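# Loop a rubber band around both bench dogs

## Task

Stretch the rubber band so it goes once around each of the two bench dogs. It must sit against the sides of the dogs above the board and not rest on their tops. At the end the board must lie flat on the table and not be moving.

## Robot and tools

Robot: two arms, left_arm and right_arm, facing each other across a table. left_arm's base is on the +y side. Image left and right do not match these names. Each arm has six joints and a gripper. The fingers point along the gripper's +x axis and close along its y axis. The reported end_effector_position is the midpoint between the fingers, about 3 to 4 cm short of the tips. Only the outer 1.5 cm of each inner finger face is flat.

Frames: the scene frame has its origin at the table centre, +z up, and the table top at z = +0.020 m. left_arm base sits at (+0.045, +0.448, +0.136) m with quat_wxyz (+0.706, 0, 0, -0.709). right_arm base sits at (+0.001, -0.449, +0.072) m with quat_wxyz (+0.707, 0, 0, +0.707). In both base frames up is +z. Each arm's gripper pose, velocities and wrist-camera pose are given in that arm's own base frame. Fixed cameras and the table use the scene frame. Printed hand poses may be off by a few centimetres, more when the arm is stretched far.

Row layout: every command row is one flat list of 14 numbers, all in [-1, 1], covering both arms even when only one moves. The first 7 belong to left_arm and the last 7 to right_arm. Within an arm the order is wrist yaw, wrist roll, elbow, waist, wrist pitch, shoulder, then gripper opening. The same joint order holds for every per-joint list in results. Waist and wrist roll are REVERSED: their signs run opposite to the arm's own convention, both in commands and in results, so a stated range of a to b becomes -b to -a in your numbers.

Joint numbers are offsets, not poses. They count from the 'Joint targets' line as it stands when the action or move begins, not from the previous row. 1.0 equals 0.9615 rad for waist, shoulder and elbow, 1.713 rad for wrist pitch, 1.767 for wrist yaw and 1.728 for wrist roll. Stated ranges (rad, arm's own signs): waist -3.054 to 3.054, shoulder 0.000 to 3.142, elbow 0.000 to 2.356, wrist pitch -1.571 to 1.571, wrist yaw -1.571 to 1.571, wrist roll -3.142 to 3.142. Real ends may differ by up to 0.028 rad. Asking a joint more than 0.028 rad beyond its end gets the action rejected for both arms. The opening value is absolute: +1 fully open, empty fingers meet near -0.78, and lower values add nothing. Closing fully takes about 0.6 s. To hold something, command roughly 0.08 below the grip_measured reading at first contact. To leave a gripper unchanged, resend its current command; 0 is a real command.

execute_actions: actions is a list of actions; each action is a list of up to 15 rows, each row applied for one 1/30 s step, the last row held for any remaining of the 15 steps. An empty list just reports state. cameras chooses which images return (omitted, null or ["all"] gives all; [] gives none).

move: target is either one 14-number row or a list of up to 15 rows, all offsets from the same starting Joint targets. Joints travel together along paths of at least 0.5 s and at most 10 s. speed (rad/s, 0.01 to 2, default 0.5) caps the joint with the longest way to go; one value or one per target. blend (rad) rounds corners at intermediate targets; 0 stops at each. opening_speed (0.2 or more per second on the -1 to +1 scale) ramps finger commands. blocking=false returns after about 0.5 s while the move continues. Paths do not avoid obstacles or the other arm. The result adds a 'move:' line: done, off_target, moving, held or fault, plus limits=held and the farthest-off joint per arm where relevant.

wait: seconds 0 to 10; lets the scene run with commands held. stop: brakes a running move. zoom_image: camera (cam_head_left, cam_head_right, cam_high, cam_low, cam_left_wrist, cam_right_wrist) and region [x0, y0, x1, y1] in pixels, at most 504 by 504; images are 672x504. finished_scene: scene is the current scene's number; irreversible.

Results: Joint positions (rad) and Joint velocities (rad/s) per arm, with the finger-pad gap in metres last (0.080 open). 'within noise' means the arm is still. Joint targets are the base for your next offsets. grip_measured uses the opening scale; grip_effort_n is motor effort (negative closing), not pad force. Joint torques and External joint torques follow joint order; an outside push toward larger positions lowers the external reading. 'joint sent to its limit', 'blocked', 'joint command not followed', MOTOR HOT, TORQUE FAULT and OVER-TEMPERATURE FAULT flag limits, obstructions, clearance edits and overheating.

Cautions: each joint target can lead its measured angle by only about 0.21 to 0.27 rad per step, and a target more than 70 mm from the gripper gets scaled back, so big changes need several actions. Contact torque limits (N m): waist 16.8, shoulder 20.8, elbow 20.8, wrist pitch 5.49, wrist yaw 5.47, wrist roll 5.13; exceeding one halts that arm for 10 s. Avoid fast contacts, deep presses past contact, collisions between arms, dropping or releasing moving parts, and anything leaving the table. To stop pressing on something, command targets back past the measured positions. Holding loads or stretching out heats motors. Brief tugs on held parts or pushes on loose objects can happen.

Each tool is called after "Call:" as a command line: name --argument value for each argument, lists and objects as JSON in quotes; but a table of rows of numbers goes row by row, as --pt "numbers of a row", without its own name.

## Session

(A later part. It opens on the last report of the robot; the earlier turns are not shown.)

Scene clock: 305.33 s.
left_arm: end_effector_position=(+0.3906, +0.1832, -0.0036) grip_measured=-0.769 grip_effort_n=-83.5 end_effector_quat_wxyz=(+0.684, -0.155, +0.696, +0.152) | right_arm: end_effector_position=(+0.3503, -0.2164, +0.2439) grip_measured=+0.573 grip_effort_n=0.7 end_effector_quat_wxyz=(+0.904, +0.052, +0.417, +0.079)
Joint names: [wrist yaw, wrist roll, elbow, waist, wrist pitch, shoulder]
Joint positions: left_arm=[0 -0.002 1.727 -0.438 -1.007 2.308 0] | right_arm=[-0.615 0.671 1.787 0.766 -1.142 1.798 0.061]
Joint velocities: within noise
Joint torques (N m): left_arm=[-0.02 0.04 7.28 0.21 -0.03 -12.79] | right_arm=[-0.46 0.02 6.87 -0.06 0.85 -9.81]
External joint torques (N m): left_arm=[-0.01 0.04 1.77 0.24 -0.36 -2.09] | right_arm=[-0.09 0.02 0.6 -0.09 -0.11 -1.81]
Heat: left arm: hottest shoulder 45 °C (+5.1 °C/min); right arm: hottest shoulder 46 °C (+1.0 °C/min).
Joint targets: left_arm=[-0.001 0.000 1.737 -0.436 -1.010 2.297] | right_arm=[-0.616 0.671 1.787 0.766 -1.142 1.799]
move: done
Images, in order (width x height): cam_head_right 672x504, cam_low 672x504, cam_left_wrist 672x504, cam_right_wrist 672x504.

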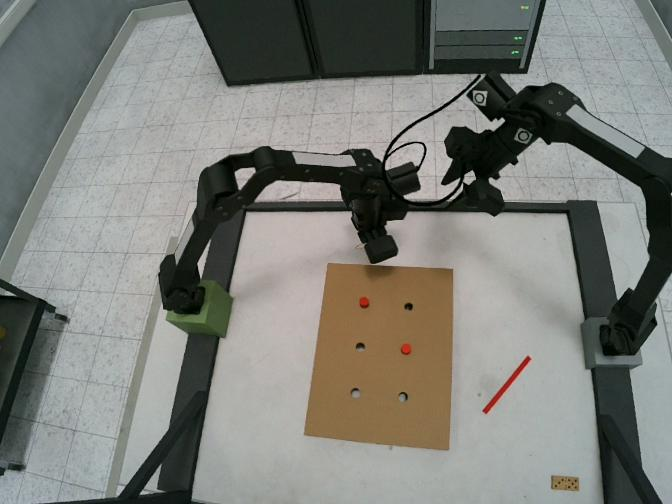

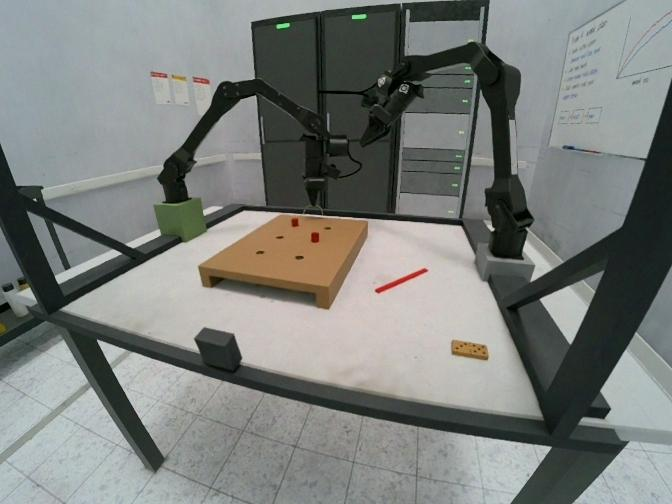

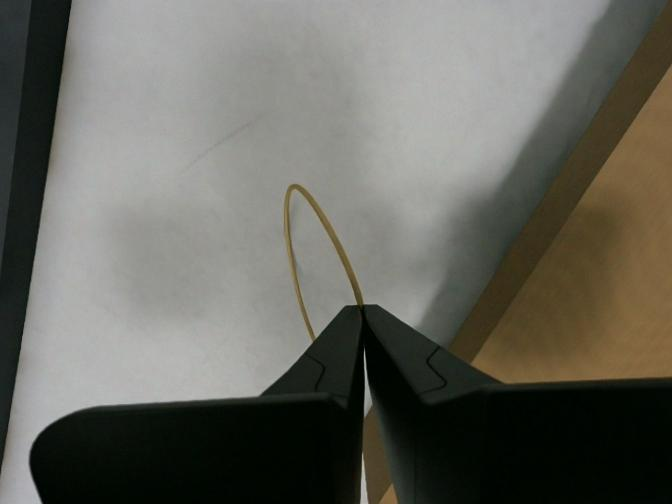

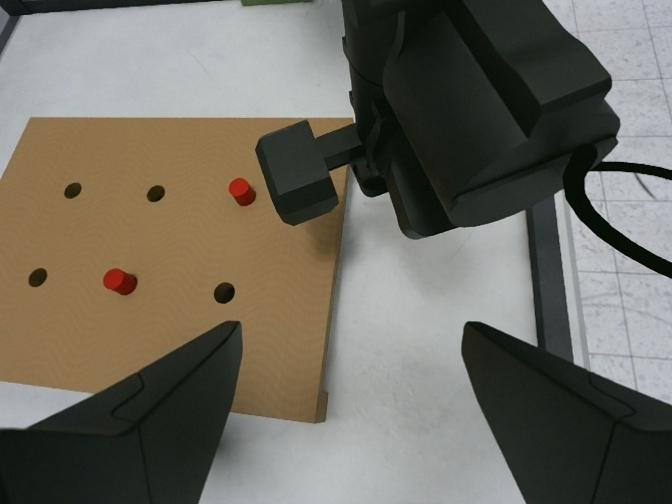

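Call:
move --pt "0 0 0 0 0 -0.2 -1 0 0 0 0 0 0 0.5727" --pt "0 0.275 -0.2508 0.13 -0.0304 -0.3041 -1 0 0 0 0 0 0 0.5727" --speed 0.4 --blend 0.05 --cameras '["cam_left_wrist","cam_low","cam_high"]'

Scene clock: 354.87 s.
left_arm: end_effector_position=(+0.3589, +0.1160, +0.0560) grip_measured=-0.769 grip_effort_n=-83.5 end_effector_quat_wxyz=(+0.654, -0.270, +0.653, +0.270) | right_arm: end_effector_position=(+0.3503, -0.2164, +0.2439) grip_measured=+0.573 grip_effort_n=1.2 end_effector_quat_wxyz=(+0.904, +0.052, +0.417, +0.079)
Joint names: [wrist yaw, wrist roll, elbow, waist, wrist pitch, shoulder]
Joint positions: left_arm=[0 0.471 1.506 -0.313 -1.059 2.017 0] | right_arm=[-0.615 0.671 1.787 0.766 -1.142 1.798 0.061]
Joint velocities: within noise
Joint torques (N m): left_arm=[-0.03 0.1 5.13 0.1 -0.02 -11.12] | right_arm=[-0.48 0.01 6.82 0.02 0.87 -9.84]
External joint torques (N m): left_arm=[-0.01 0.1 -0.42 -0.02 -0.33 -2.2] | right_arm=[-0.11 0.01 0.53 0 -0.1 -1.82]
Heat: left arm: hottest shoulder 54 °C (+10.0 °C/min); right arm: hottest shoulder 47 °C (+1.0 °C/min). Fold the left arm in close to its base, or ease its load, before you think long.
Joint targets: left_arm=[-0.001 0.474 1.495 -0.311 -1.061 2.005] | right_arm=[-0.616 0.671 1.787 0.766 -1.142 1.799]
MOTOR HOT: the shoulder of the left arm reports 54 °C; the controller stops that arm at 95 °C. To cool a motor, set the load down, stop pushing, or move to a pose that needs little force.
move: done
Images, in order (width x height): cam_high 672x504, cam_low 672x504, cam_left_wrist 672x504.

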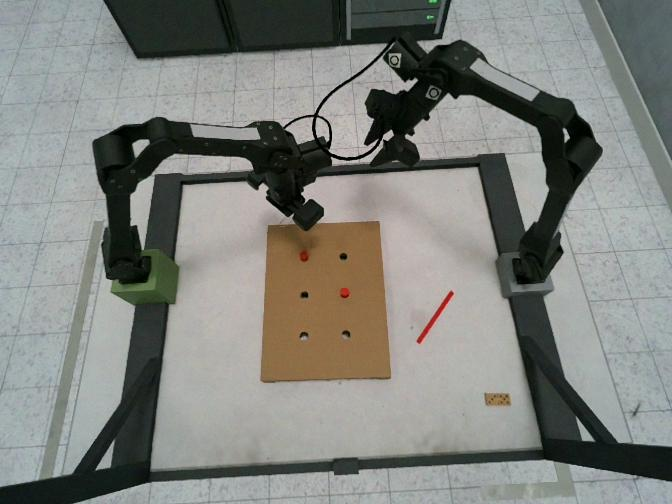

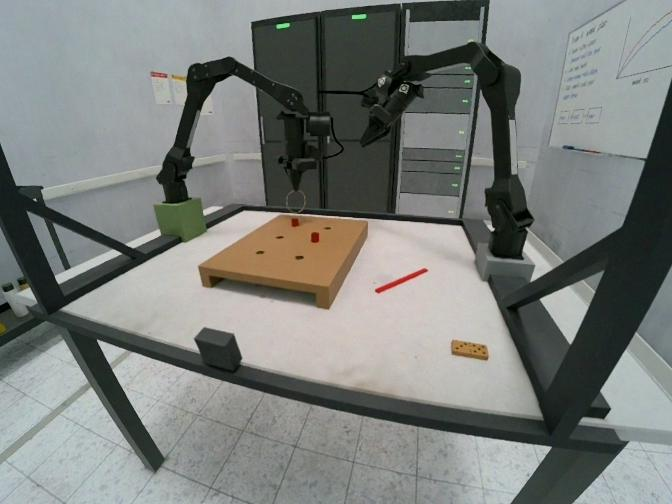

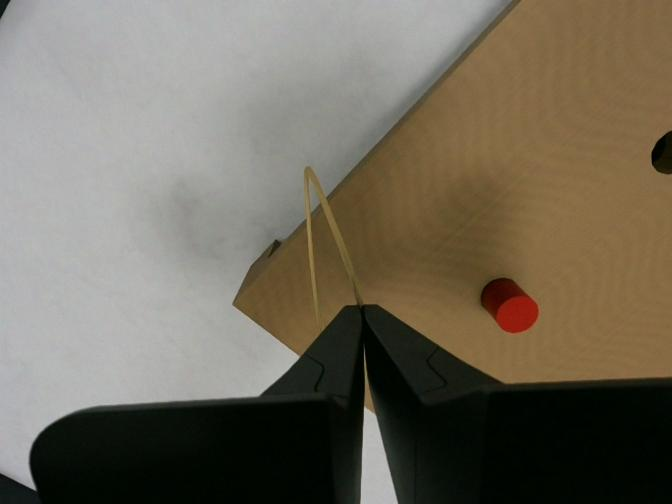

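Call:
move --target '[0,0.131,0,0.2345,0,0,-1,0,0,0,0,0,0,0.5727]' --speed 0.25 --cameras '["cam_left_wrist","cam_low","cam_right_wrist"]'

Call:
zoom_image --camera "cam_low" --region '[240, 150, 360, 260]'

Scene clock: 383.30 s.
left_arm: end_effector_position=(+0.3756, +0.0321, +0.0559) grip_measured=-0.769 grip_effort_n=-83.5 end_effector_quat_wxyz=(+0.654, -0.270, +0.654, +0.270) | right_arm: end_effector_position=(+0.3503, -0.2164, +0.2439) grip_measured=+0.573 grip_effort_n=1.6 end_effector_quat_wxyz=(+0.904, +0.052, +0.417, +0.079)
Joint names: [wrist yaw, wrist roll, elbow, waist, wrist pitch, shoulder]
Joint positions: left_arm=[0 0.698 1.506 -0.085 -1.06 2.017 0] | right_arm=[-0.615 0.671 1.787 0.766 -1.142 1.798 0.061]
Joint velocities: within noise
Joint torques (N m): left_arm=[-0.04 0.12 5.07 0.1 0.01 -11.04] | right_arm=[-0.48 0.02 6.83 -0.01 0.87 -9.86]
External joint torques (N m): left_arm=[0 0.12 -0.47 0.11 -0.3 -2.15] | right_arm=[-0.11 0.02 0.55 -0.08 -0.1 -1.88]
Heat: left arm: hottest shoulder 52 °C (+2.0 °C/min); right arm: hottest shoulder 47 °C (+1.0 °C/min). Fold the left arm in close to its base, or ease its load, before you think long.
Joint targets: left_arm=[-0.001 0.701 1.496 -0.085 -1.062 2.005] | right_arm=[-0.616 0.671 1.787 0.766 -1.142 1.799]
MOTOR HOT: still on. The shoulder of the left arm reports 52 °C.
move: done
Images, in order (width x height): cam_low 672x504, cam_left_wrist 672x504, cam_right_wrist 672x504.

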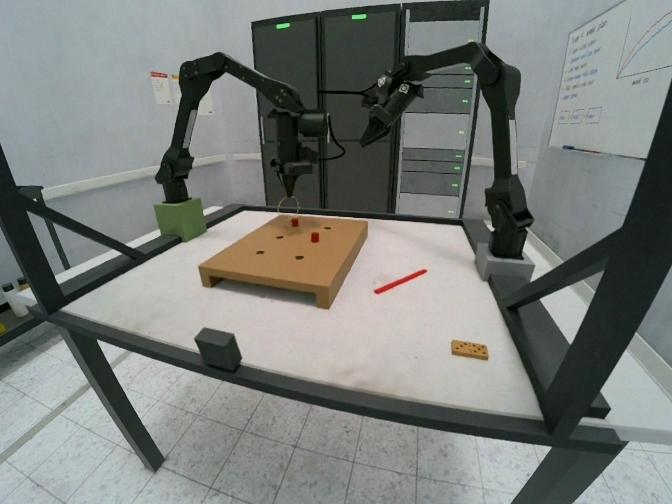

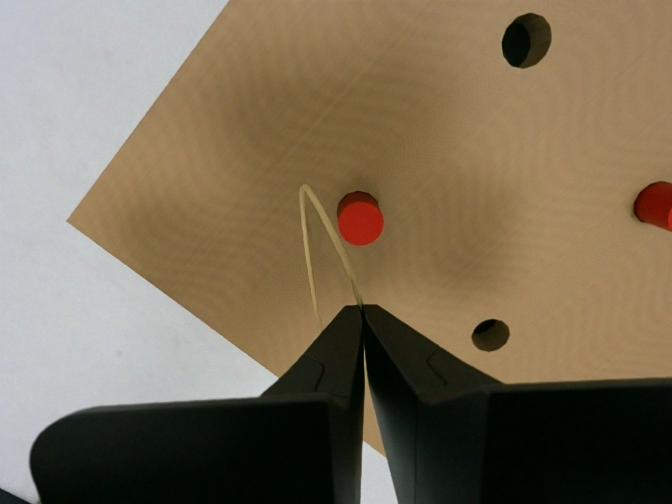

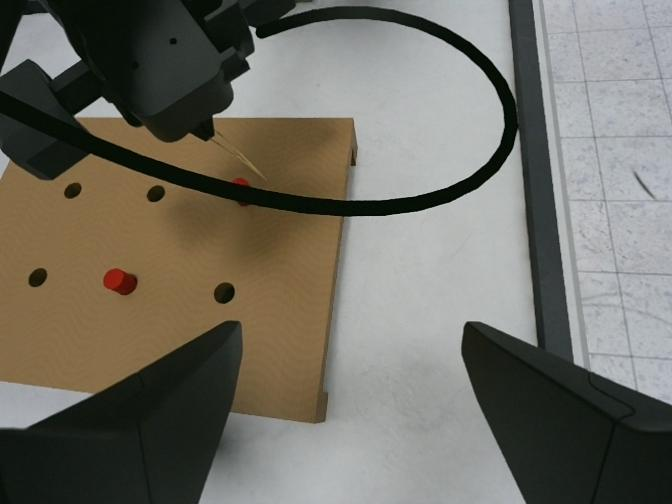

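Scaled by 4.200 from the camera's 672x504 image, which has a finer 960x720 frame.

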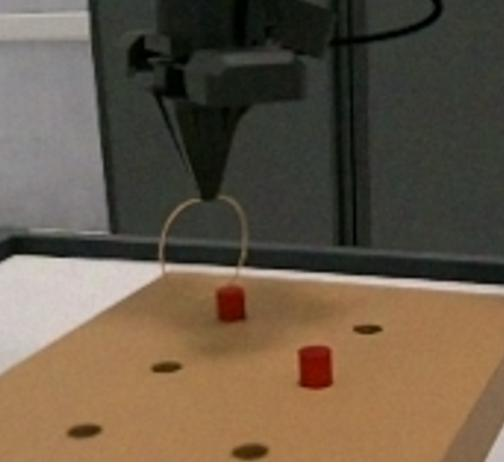

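Call:
move --target '[0,0,-0.04,0,0.0475,0.0444,-1,0,0,0,0,0,0,0.5727]' --speed 0.1 --cameras '["cam_left_wrist","cam_low","cam_right_wrist"]'

Call:
zoom_image --camera "cam_low" --region '[240, 150, 360, 260]'

Call:
zoom_image --camera "cam_left_wrist" --region '[200, 140, 480, 350]'

Scene clock: 404.67 s.
left_arm: end_effector_position=(+0.3799, +0.0324, +0.0398) grip_measured=-0.769 grip_effort_n=-83.5 end_effector_quat_wxyz=(+0.660, -0.272, +0.647, +0.268) | right_arm: end_effector_position=(+0.3503, -0.2164, +0.2439) grip_measured=+0.573 grip_effort_n=1.6 end_effector_quat_wxyz=(+0.904, +0.052, +0.417, +0.079)
Joint names: [wrist yaw, wrist roll, elbow, waist, wrist pitch, shoulder]
Joint positions: left_arm=[0 0.698 1.467 -0.085 -0.983 2.036 0] | right_arm=[-0.615 0.671 1.787 0.766 -1.142 1.798 0.061]
Joint velocities: within noise
Joint torques (N m): left_arm=[-0.04 0.08 5.07 -0.05 0.37 -8.27] | right_arm=[-0.49 0.01 6.92 -0.08 0.88 -9.79]
External joint torques (N m): left_arm=[0 0.08 -0.46 -0.03 0.01 0.72] | right_arm=[-0.1 0 0.61 -0.08 -0.09 -1.73]
Heat: left arm: hottest shoulder 52 °C (-1.0 °C/min); right arm: hottest shoulder 47 °C (+1.0 °C/min). Fold the left arm in close to its base, or ease its load, before you think long.
Joint targets: left_arm=[-0.001 0.701 1.457 -0.085 -0.980 2.048] | right_arm=[-0.616 0.671 1.787 0.766 -1.142 1.799]
MOTOR HOT: still on. The shoulder of the left arm reports 52 °C.
move: done
Images, in order (width x height): cam_low 672x504, cam_left_wrist 672x504, cam_right_wrist 672x504.

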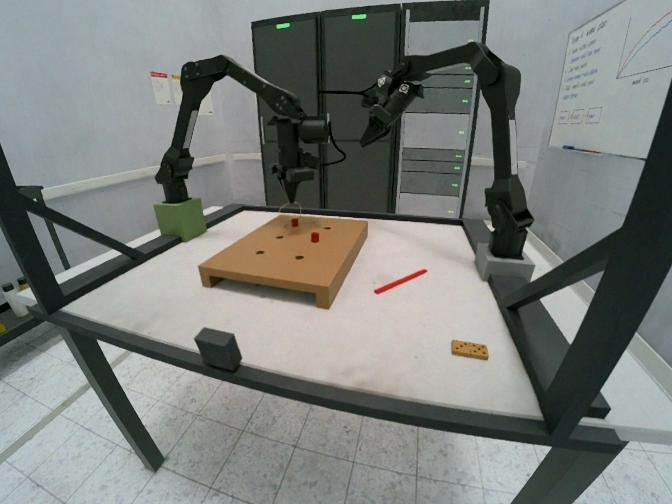

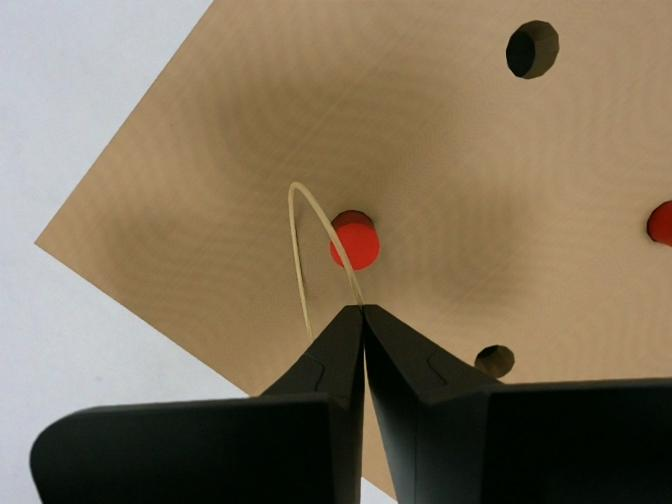

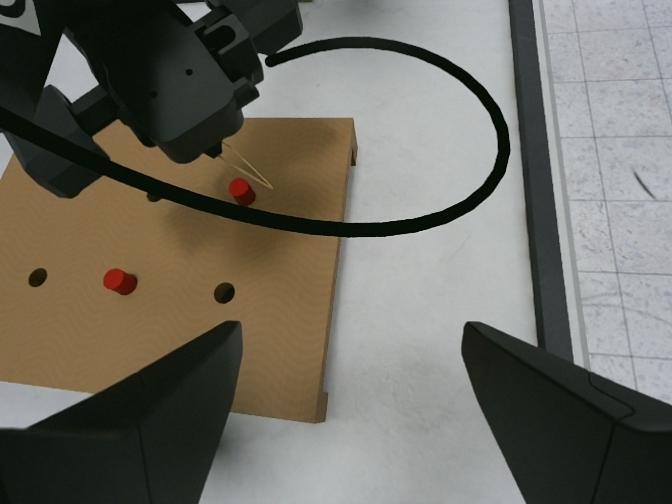

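Scaled by 4.200 from the camera's 672x504 image, which has a finer 960x720 frame.

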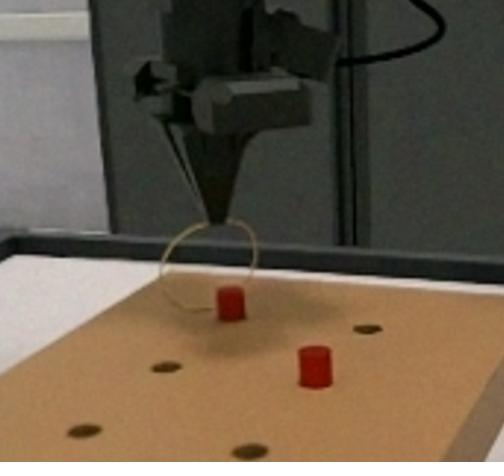

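Scaled by 1.800 from the camera's 672x504 image, which has a finer 960x720 frame.

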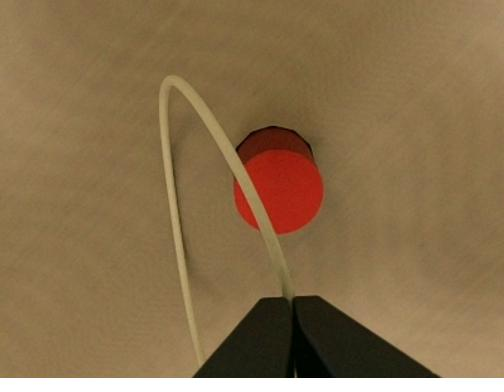

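Call:
move --target '[0,0.0325,0.1137,0.0589,-0.0182,0.081,-1,0,0,0,0,0,0,0.5727]' --speed 0.1 --cameras '["cam_left_wrist","cam_low","cam_right_wrist"]'

Call:
zoom_image --camera "cam_low" --region '[240, 150, 360, 260]'

Call:
zoom_image --camera "cam_left_wrist" --region '[200, 140, 480, 350]'

Scene clock: 438.83 s.
left_arm: end_effector_position=(+0.3966, +0.0122, +0.0329) grip_measured=-0.769 grip_effort_n=-83.5 end_effector_quat_wxyz=(+0.655, -0.271, +0.652, +0.270) | right_arm: end_effector_position=(+0.3503, -0.2164, +0.2439) grip_measured=+0.573 grip_effort_n=1.6 end_effector_quat_wxyz=(+0.904, +0.052, +0.417, +0.079)
Joint names: [wrist yaw, wrist roll, elbow, waist, wrist pitch, shoulder]
Joint positions: left_arm=[0 0.754 1.555 -0.031 -1.009 2.112 0] | right_arm=[-0.615 0.671 1.787 0.766 -1.142 1.798 0.061]
Joint velocities: within noise
Joint torques (N m): left_arm=[-0.02 0.12 7.48 0.15 -0.02 -8.6] | right_arm=[-0.48 0.01 6.9 -0.03 0.86 -9.9]
External joint torques (N m): left_arm=[0.02 0.11 2.04 0.14 -0.33 0.81] | right_arm=[-0.1 0 0.59 -0.04 -0.11 -1.84]
Heat: left arm: hottest shoulder 45 °C (-8.0 °C/min); right arm: hottest shoulder 48 °C (+1.0 °C/min).
Joint targets: left_arm=[-0.001 0.757 1.566 -0.028 -1.011 2.125] | right_arm=[-0.616 0.671 1.787 0.766 -1.142 1.799]
MOTOR HOT: cleared for the motors of the left arm.
move: done
Images, in order (width x height): cam_low 672x504, cam_left_wrist 672x504, cam_right_wrist 672x504.

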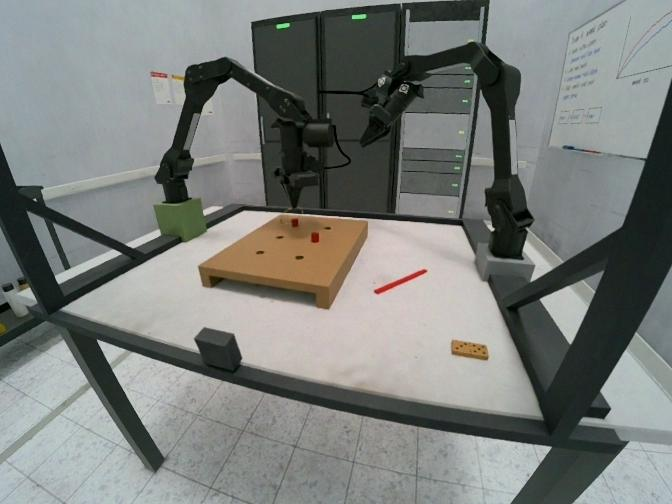

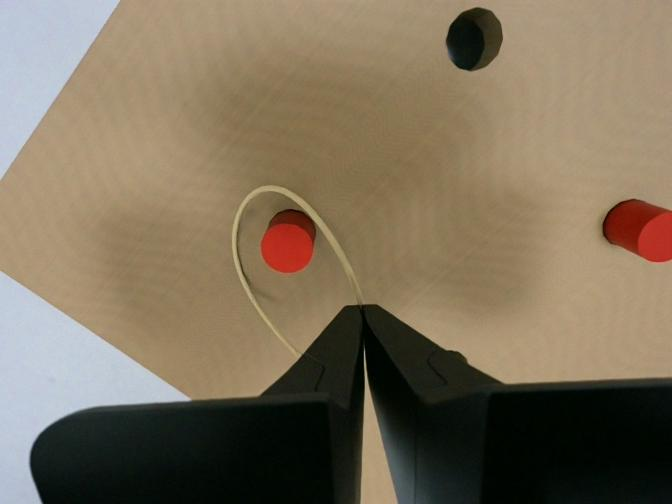

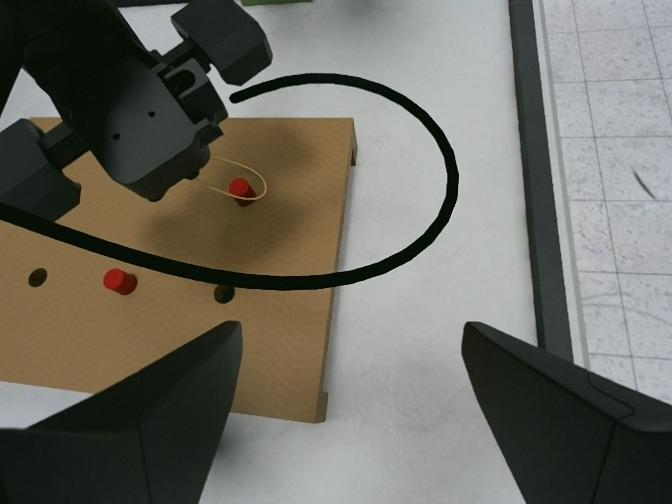

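Scaled by 4.200 from the camera's 672x504 image, which has a finer 960x720 frame.

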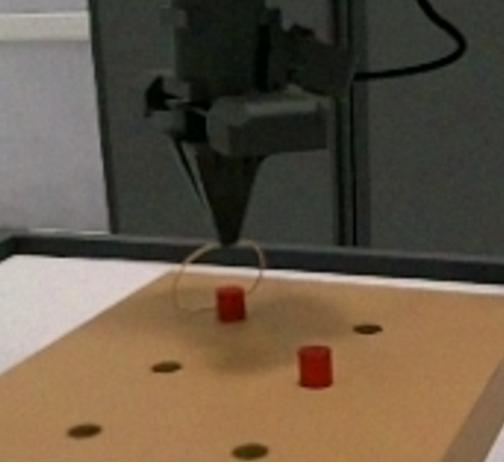

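Scaled by 1.800 from the camera's 672x504 image, which has a finer 960x720 frame.

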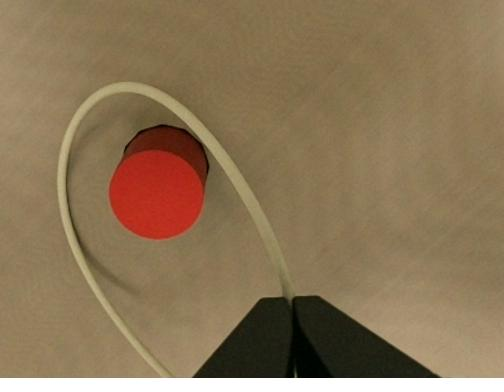

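Call:
move --target '[0,0.0365,0.0471,0.0658,0.0396,0.1186,-1,0,0,0,0,0,0,0.5727]' --speed 0.12 --cameras '["cam_left_wrist","cam_low"]'

Call:
zoom_image --camera "cam_low" --region '[240, 150, 360, 260]'

Call:
zoom_image --camera "cam_left_wrist" --region '[100, 140, 420, 380]'

Scene clock: 464.37 s.
left_arm: end_effector_position=(+0.4143, -0.0137, -0.0003) grip_measured=-0.769 grip_effort_n=-83.5 end_effector_quat_wxyz=(+0.653, -0.270, +0.654, +0.270) | right_arm: end_effector_position=(+0.3503, -0.2164, +0.2439) grip_measured=+0.573 grip_effort_n=0.7 end_effector_quat_wxyz=(+0.904, +0.052, +0.417, +0.079)
Joint names: [wrist yaw, wrist roll, elbow, waist, wrist pitch, shoulder]
Joint positions: left_arm=[0 0.817 1.601 0.033 -0.946 2.226 0] | right_arm=[-0.615 0.671 1.787 0.766 -1.142 1.798 0.061]
Joint velocities: within noise
Joint torques (N m): left_arm=[-0.03 0.1 7.32 0.17 0.33 -9.25] | right_arm=[-0.49 0.01 6.93 -0.02 0.87 -9.83]
External joint torques (N m): left_arm=[0.02 0.1 1.96 0.13 0.01 0.82] | right_arm=[-0.11 0 0.62 -0.02 -0.09 -1.77]
Heat: left arm: hottest shoulder 46 °C (-5.0 °C/min); right arm: hottest shoulder 48 °C (+1.0 °C/min).
Joint targets: left_arm=[-0.001 0.820 1.611 0.035 -0.943 2.239] | right_arm=[-0.616 0.671 1.787 0.766 -1.142 1.799]
move: done
Images, in order (width x height): cam_low 672x504, cam_left_wrist 672x504.

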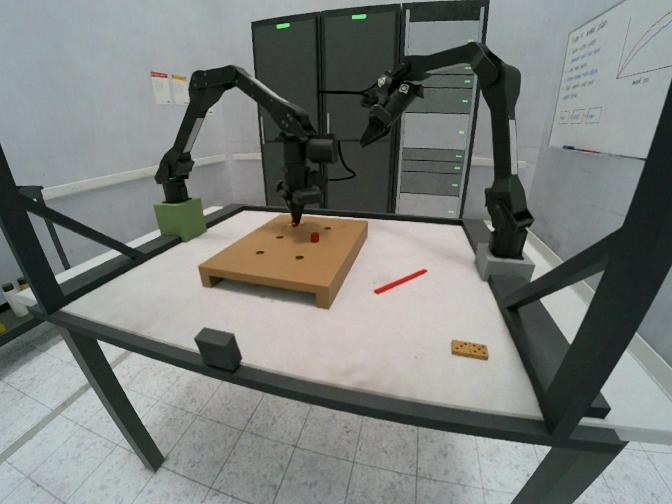

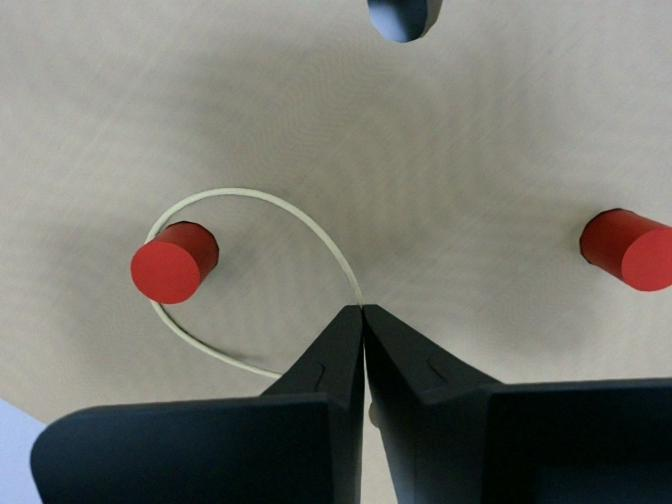

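Scaled by 4.200 from the camera's 672x504 image, which has a finer 960x720 frame.

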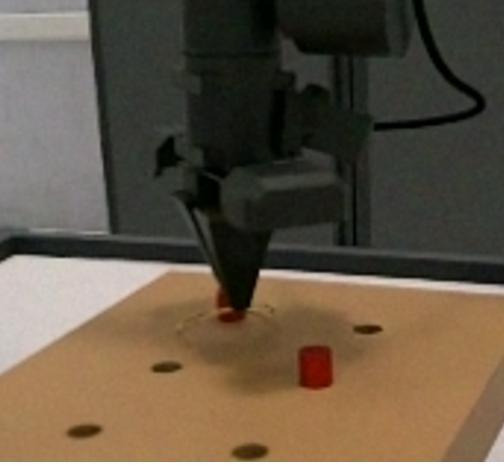

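Scaled by 1.575 from the camera's 672x504 image, which has a finer 960x720 frame.

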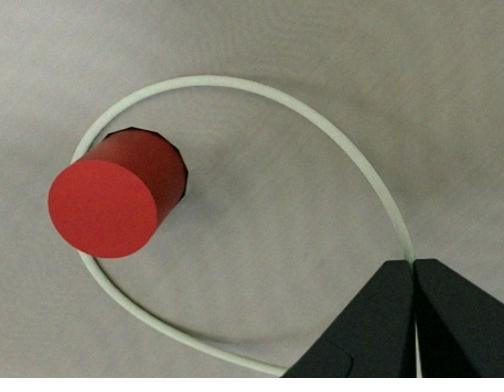

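Call:
move --target '[0,0,-0.0292,0,0.0336,0.0307,-1,0,0,0,0,0,0,0.5727]' --speed 0.06 --cameras '["cam_left_wrist","cam_low"]'

Call:
zoom_image --camera "cam_left_wrist" --region '[100, 140, 420, 380]'

Scene clock: 477.37 s.
left_arm: end_effector_position=(+0.4212, -0.0139, -0.0136) grip_measured=-0.769 grip_effort_n=-83.5 end_effector_quat_wxyz=(+0.660, -0.273, +0.647, +0.267) | right_arm: end_effector_position=(+0.3503, -0.2164, +0.2439) grip_measured=+0.573 grip_effort_n=1.2 end_effector_quat_wxyz=(+0.904, +0.052, +0.417, +0.079)
Joint names: [wrist yaw, wrist roll, elbow, waist, wrist pitch, shoulder]
Joint positions: left_arm=[0 0.817 1.593 0.033 -0.888 2.256 0] | right_arm=[-0.615 0.671 1.787 0.766 -1.142 1.798 0.061]
Joint velocities: within noise
Joint torques (N m): left_arm=[-0.05 0.1 4.88 0.13 0.32 -9.36] | right_arm=[-0.48 0.01 6.91 0.02 0.88 -9.83]
External joint torques (N m): left_arm=[-0.01 0.1 -0.35 0.09 0 0.73] | right_arm=[-0.1 0 0.55 0.01 -0.1 -1.71]
Heat: left arm: hottest shoulder 46 °C (-2.0 °C/min); right arm: hottest shoulder 48 °C (+1.0 °C/min).
Joint targets: left_arm=[-0.001 0.820 1.583 0.035 -0.886 2.269] | right_arm=[-0.616 0.671 1.787 0.766 -1.142 1.799]
move: done
Images, in order (width x height): cam_low 672x504, cam_left_wrist 672x504.

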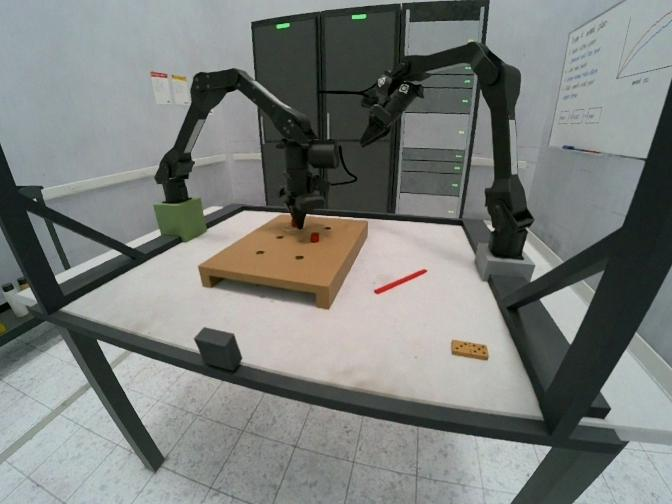

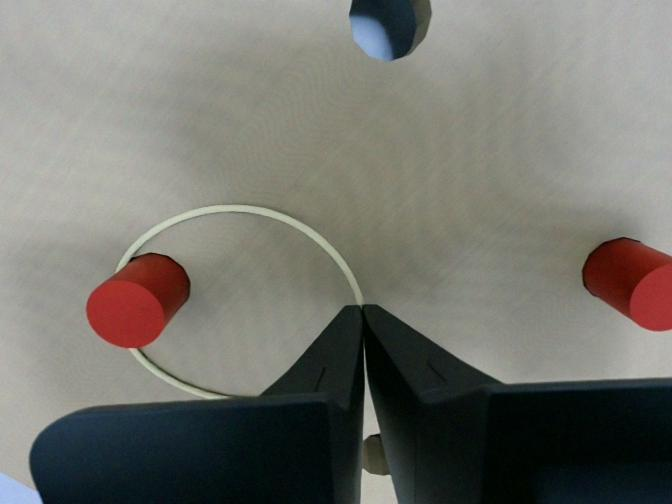

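Scaled by 1.575 from the camera's 672x504 image, which has a finer 960x720 frame.

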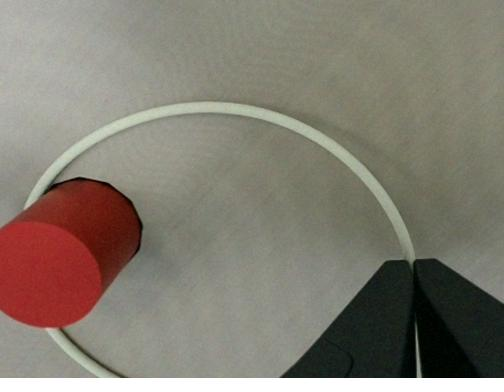

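Call:
move --pt "0 0 -0.012 0 0.0145 0.0135 -1 0 0 0 0 0 0 0.5727" --pt "0 0 -0.012 0 0.0145 0.0135 -0.35 0 0 0 0 0 0 0.5727" --speed 0.06 --opening_speed 0.5 --cameras '["cam_left_wrist","cam_low"]'

Call:
zoom_image --camera "cam_left_wrist" --region '[100, 140, 420, 380]'

Scene clock: 492.23 s.
left_arm: end_effector_position=(+0.4214, -0.0139, -0.0214) grip_measured=-0.355 grip_effort_n=18.8 end_effector_quat_wxyz=(+0.660, -0.273, +0.647, +0.267) | right_arm: end_effector_position=(+0.3503, -0.2164, +0.2439) grip_measured=+0.573 grip_effort_n=1.2 end_effector_quat_wxyz=(+0.904, +0.052, +0.417, +0.079)
Joint names: [wrist yaw, wrist roll, elbow, waist, wrist pitch, shoulder]
Joint positions: left_arm=[0 0.817 1.582 0.033 -0.863 2.269 0.019] | right_arm=[-0.615 0.671 1.787 0.766 -1.142 1.798 0.061]
Joint velocities: within noise
Joint torques (N m): left_arm=[-0.06 0.11 4.8 0.2 0.33 -9.36] | right_arm=[-0.49 0.02 6.93 -0.04 0.87 -9.8]
External joint torques (N m): left_arm=[-0.02 0.11 -0.53 0.2 -0.02 0.98] | right_arm=[-0.11 0.02 0.61 -0.08 -0.09 -1.69]
Heat: left arm: hottest shoulder 44 °C (-2.0 °C/min); right arm: hottest shoulder 48 °C (+0.0 °C/min).
Joint targets: left_arm=[-0.001 0.820 1.572 0.035 -0.861 2.282] | right_arm=[-0.616 0.671 1.787 0.766 -1.142 1.799]
move: done
Images, in order (width x height): cam_low 672x504, cam_left_wrist 672x504.

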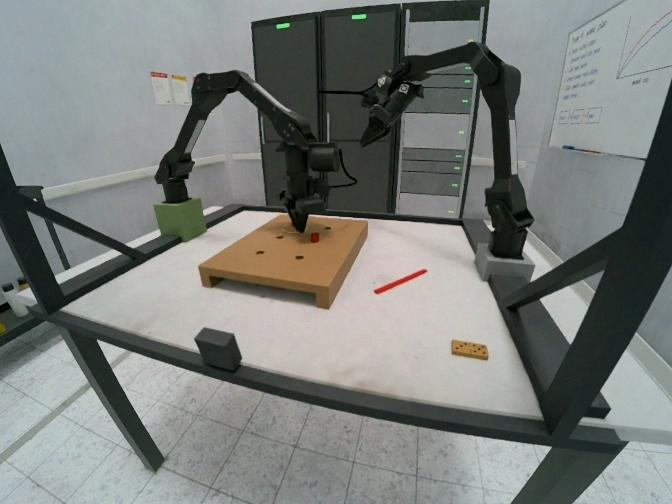

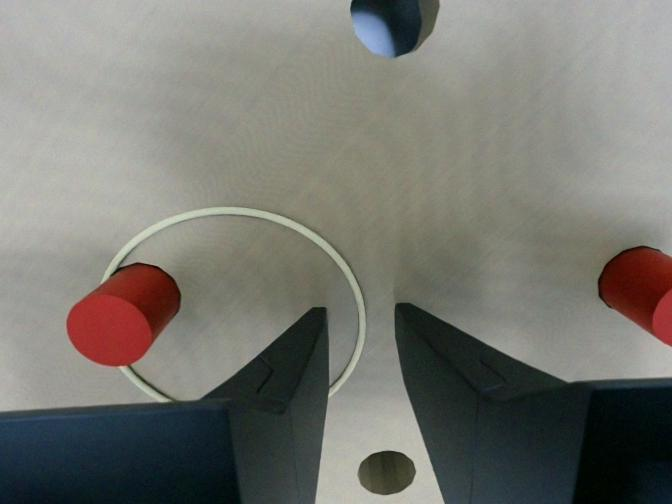

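Scaled by 1.575 from the camera's 672x504 image, which has a finer 960x720 frame.

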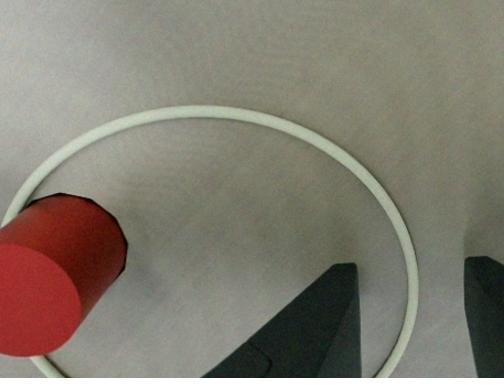

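Call:
move --pt "0 0 0.0409 0 -0.0479 -0.0447 -0.35 0 0 0 0 0 0 0.5727" --pt "0 -0.909 -0.0043 -0.0406 -0.0685 -0.1266 -0.35 0 0 0 0 0 0 0.5727" --pt "0 -0.909 -0.0043 -0.0406 -0.0685 -0.1266 -0.8 0 0 0 0 0 0 0.5727" --speed '[0.08,0.7,0.5]' --blend '[0.02,0,0]' --cameras '["cam_left_wrist","cam_low","cam_right_wrist"]'

Call:
zoom_image --camera "cam_low" --region '[240, 150, 360, 260]'

Scene clock: 515.20 s.
left_arm: end_effector_position=(+0.4058, +0.0004, +0.0151) grip_measured=-0.769 grip_effort_n=-83.5 end_effector_quat_wxyz=(+0.658, +0.258, +0.659, -0.258) | right_arm: end_effector_position=(+0.3503, -0.2164, +0.2439) grip_measured=+0.573 grip_effort_n=1.6 end_effector_quat_wxyz=(+0.904, +0.052, +0.417, +0.079)
Joint names: [wrist yaw, wrist roll, elbow, waist, wrist pitch, shoulder]
Joint positions: left_arm=[0 -0.747 1.578 -0.001 -0.977 2.173 0] | right_arm=[-0.615 0.671 1.787 0.766 -1.142 1.798 0.061]
Joint velocities: within noise
Joint torques (N m): left_arm=[0.01 -0.11 4.95 -0.28 0 -12.16] | right_arm=[-0.48 0.01 6.82 0.02 0.87 -9.78]
External joint torques (N m): left_arm=[-0.02 -0.11 -0.53 -0.29 -0.33 -2.3] | right_arm=[-0.1 0 0.5 0.04 -0.1 -1.7]
Heat: left arm: hottest shoulder 45 °C (-1.0 °C/min); right arm: hottest shoulder 49 °C (+1.0 °C/min).
Joint targets: left_arm=[-0.001 -0.750 1.568 -0.004 -0.979 2.160] | right_arm=[-0.616 0.671 1.787 0.766 -1.142 1.799]
move: done
Images, in order (width x height): cam_low 672x504, cam_left_wrist 672x504, cam_right_wrist 672x504.

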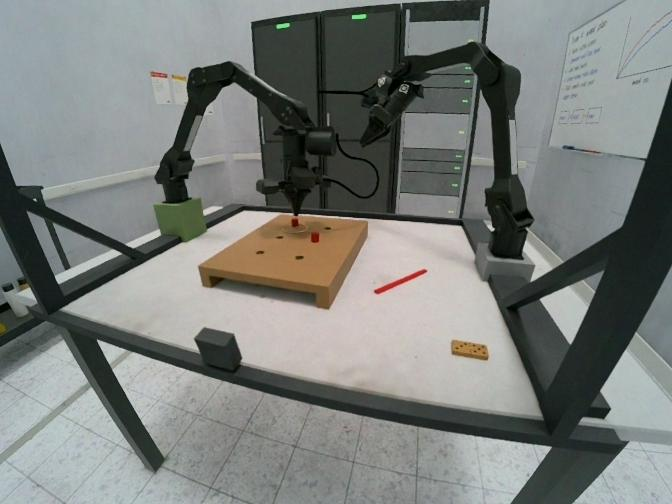

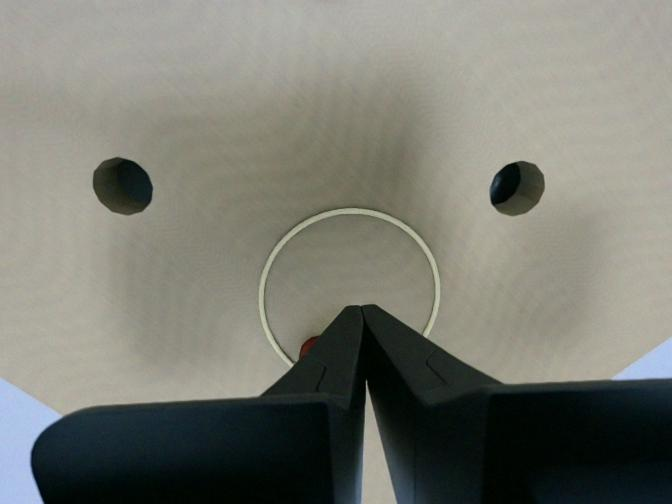

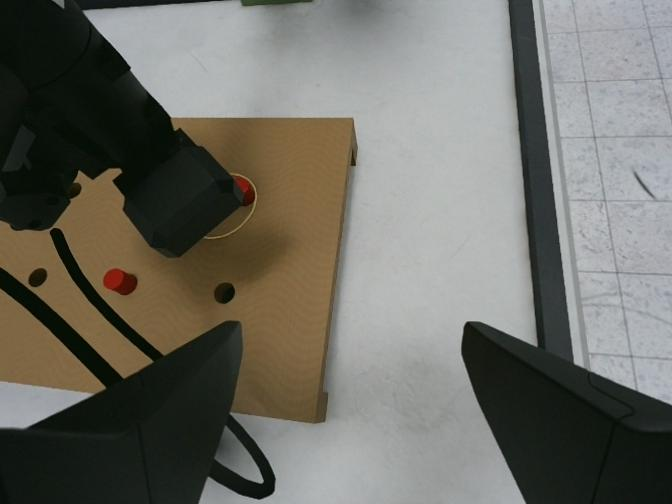

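Scaled by 4.200 from the camera's 672x504 image, which has a finer 960x720 frame.

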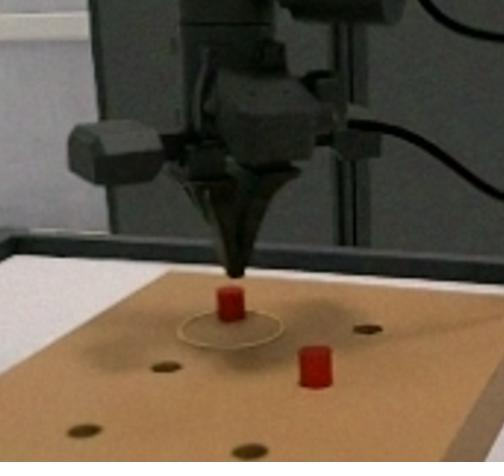

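Call:
move --target '[0,0,-0.0949,-0.0078,0.0801,0.0476,-0.8,0,0,0,0,0,0,0.5727]' --speed 0.1 --cameras '["cam_left_wrist","cam_low"]'

Call:
zoom_image --camera "cam_low" --region '[240, 150, 360, 260]'

Scene clock: 534.93 s.
left_arm: end_effector_position=(+0.4034, +0.0034, -0.0139) grip_measured=-0.769 grip_effort_n=-83.5 end_effector_quat_wxyz=(+0.666, +0.258, +0.653, -0.253) | right_arm: end_effector_position=(+0.3503, -0.2164, +0.2439) grip_measured=+0.573 grip_effort_n=2.1 end_effector_quat_wxyz=(+0.904, +0.052, +0.417, +0.079)
Joint names: [wrist yaw, wrist roll, elbow, waist, wrist pitch, shoulder]
Joint positions: left_arm=[0 -0.748 1.486 -0.009 -0.844 2.194 0] | right_arm=[-0.615 0.671 1.787 0.766 -1.142 1.798 0.061]
Joint velocities: within noise
Joint torques (N m): left_arm=[0.03 -0.11 4.8 -0.27 0.36 -8.91] | right_arm=[-0.48 0.04 6.86 -0.01 0.87 -9.85]
External joint torques (N m): left_arm=[0 -0.11 -0.41 -0.26 0.01 0.81] | right_arm=[-0.11 0.03 0.55 -0.07 -0.1 -1.79]
Heat: left arm: hottest shoulder 48 °C (+2.0 °C/min); right arm: hottest shoulder 49 °C (+1.0 °C/min).
Joint targets: left_arm=[-0.001 -0.751 1.477 -0.012 -0.841 2.206] | right_arm=[-0.616 0.671 1.787 0.766 -1.142 1.799]
move: done
Images, in order (width x height): cam_low 672x504, cam_left_wrist 672x504.

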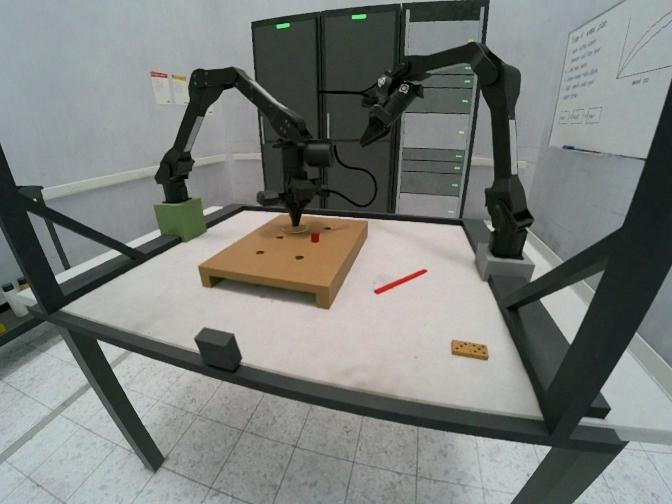

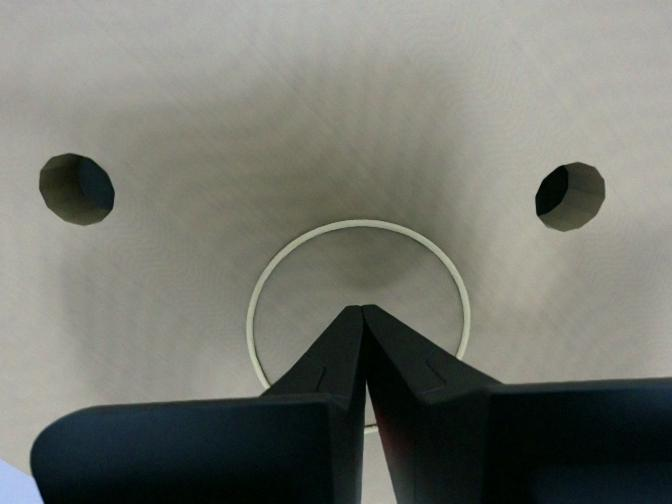

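Scaled by 4.200 from the camera's 672x504 image, which has a finer 960x720 frame.

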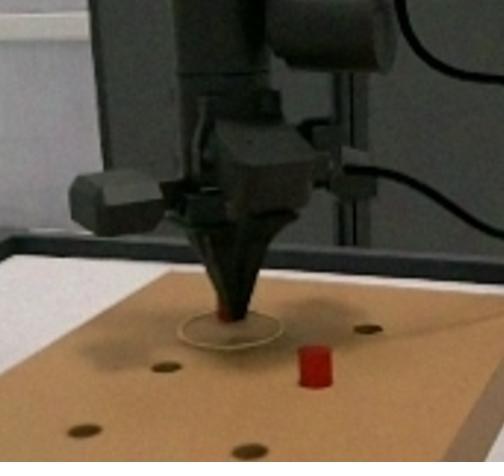

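Call:
move --target '[0,0,-0.0177,0,0.0178,0.014,-0.8,0,0,0,0,0,0,0.5727]' --speed 0.05 --cameras '["cam_left_wrist"]'

Call:
move --target '[0,0,-0.004,0,0.004,0.0031,-0.8,0,0,0,0,0,0,0.5727]' --speed 0.05 --cameras '["cam_left_wrist"]'

Call:
zoom_image --camera "cam_left_wrist" --region '[200, 180, 500, 405]'

Scene clock: 547.87 s.
left_arm: end_effector_position=(+0.4026, +0.0034, -0.0227) grip_measured=-0.769 grip_effort_n=-83.5 end_effector_quat_wxyz=(+0.666, +0.258, +0.653, -0.253) | right_arm: end_effector_position=(+0.3503, -0.2164, +0.2439) grip_measured=+0.573 grip_effort_n=1.2 end_effector_quat_wxyz=(+0.904, +0.052, +0.417, +0.079)
Joint names: [wrist yaw, wrist roll, elbow, waist, wrist pitch, shoulder]
Joint positions: left_arm=[0 -0.748 1.469 -0.009 -0.814 2.207 0] | right_arm=[-0.615 0.671 1.787 0.766 -1.142 1.798 0.061]
Joint velocities: within noise
Joint torques (N m): left_arm=[0.02 -0.08 4.66 -0.34 0.37 -8.9] | right_arm=[-0.48 0.03 6.92 -0.14 0.86 -9.88]
External joint torques (N m): left_arm=[-0.02 -0.08 -0.51 -0.43 0 0.84] | right_arm=[-0.09 0.02 0.57 -0.13 -0.13 -1.8]
Heat: left arm: hottest shoulder 46 °C (+2.0 °C/min); right arm: hottest shoulder 49 °C (+1.0 °C/min).
Joint targets: left_arm=[-0.001 -0.751 1.460 -0.012 -0.811 2.220] | right_arm=[-0.616 0.671 1.787 0.766 -1.142 1.799]
move: done
Images, in order (width x height): cam_left_wrist 672x504.

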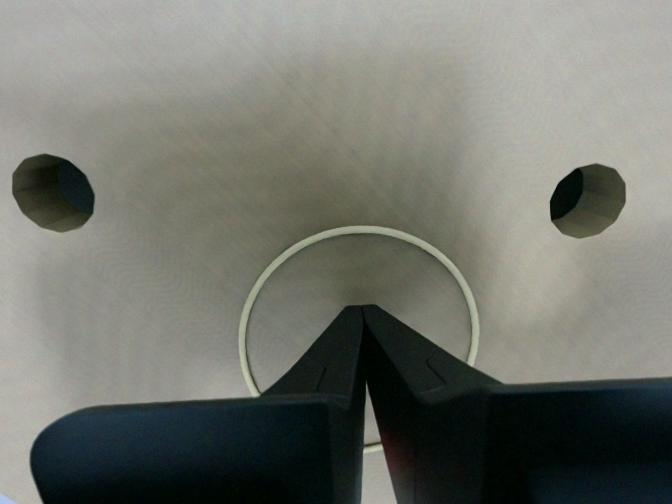

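Scene clock: 548.57 s.
left_arm: end_effector_position=(+0.4025, +0.0034, -0.0246) grip_measured=-0.769 grip_effort_n=-83.5 end_effector_quat_wxyz=(+0.666, +0.258, +0.653, -0.253) | right_arm: end_effector_position=(+0.3503, -0.2164, +0.2439) grip_measured=+0.573 grip_effort_n=1.2 end_effector_quat_wxyz=(+0.904, +0.052, +0.417, +0.079)
Joint names: [wrist yaw, wrist roll, elbow, waist, wrist pitch, shoulder]
Joint positions: left_arm=[0 -0.748 1.465 -0.009 -0.807 2.21 0] | right_arm=[-0.615 0.671 1.787 0.766 -1.142 1.798 0.061]
Joint velocities: within noise
Joint torques (N m): left_arm=[0.03 -0.09 4.65 -0.33 0.38 -8.8] | right_arm=[-0.49 0.02 6.86 -0.04 0.86 -9.89]
External joint torques (N m): left_arm=[-0.01 -0.09 -0.5 -0.45 0.01 0.96] | right_arm=[-0.11 0.01 0.6 -0.04 -0.1 -1.89]
Heat: left arm: hottest shoulder 46 °C (+2.0 °C/min); right arm: hottest shoulder 49 °C (+1.0 °C/min).
Joint targets: left_arm=[-0.001 -0.751 1.456 -0.012 -0.804 2.223] | right_arm=[-0.616 0.671 1.787 0.766 -1.142 1.799]
move: done
Images, in order (width x height): cam_left_wrist 672x504.

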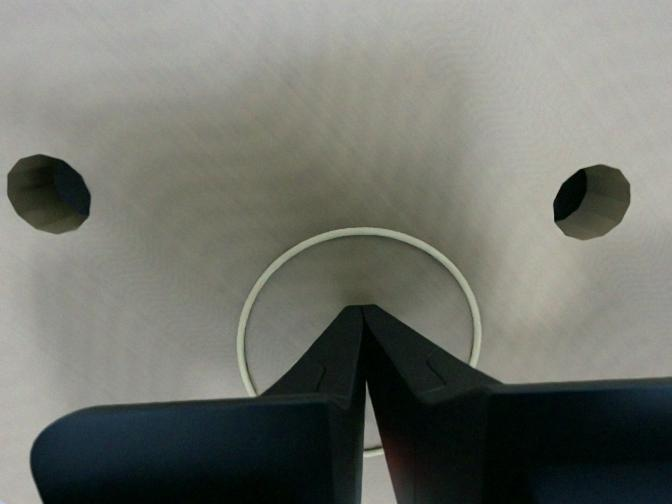

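Scaled by 1.680 from the camera's 672x504 image, which has a finer 960x720 frame.

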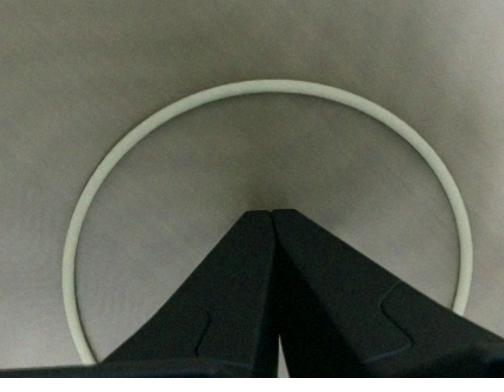

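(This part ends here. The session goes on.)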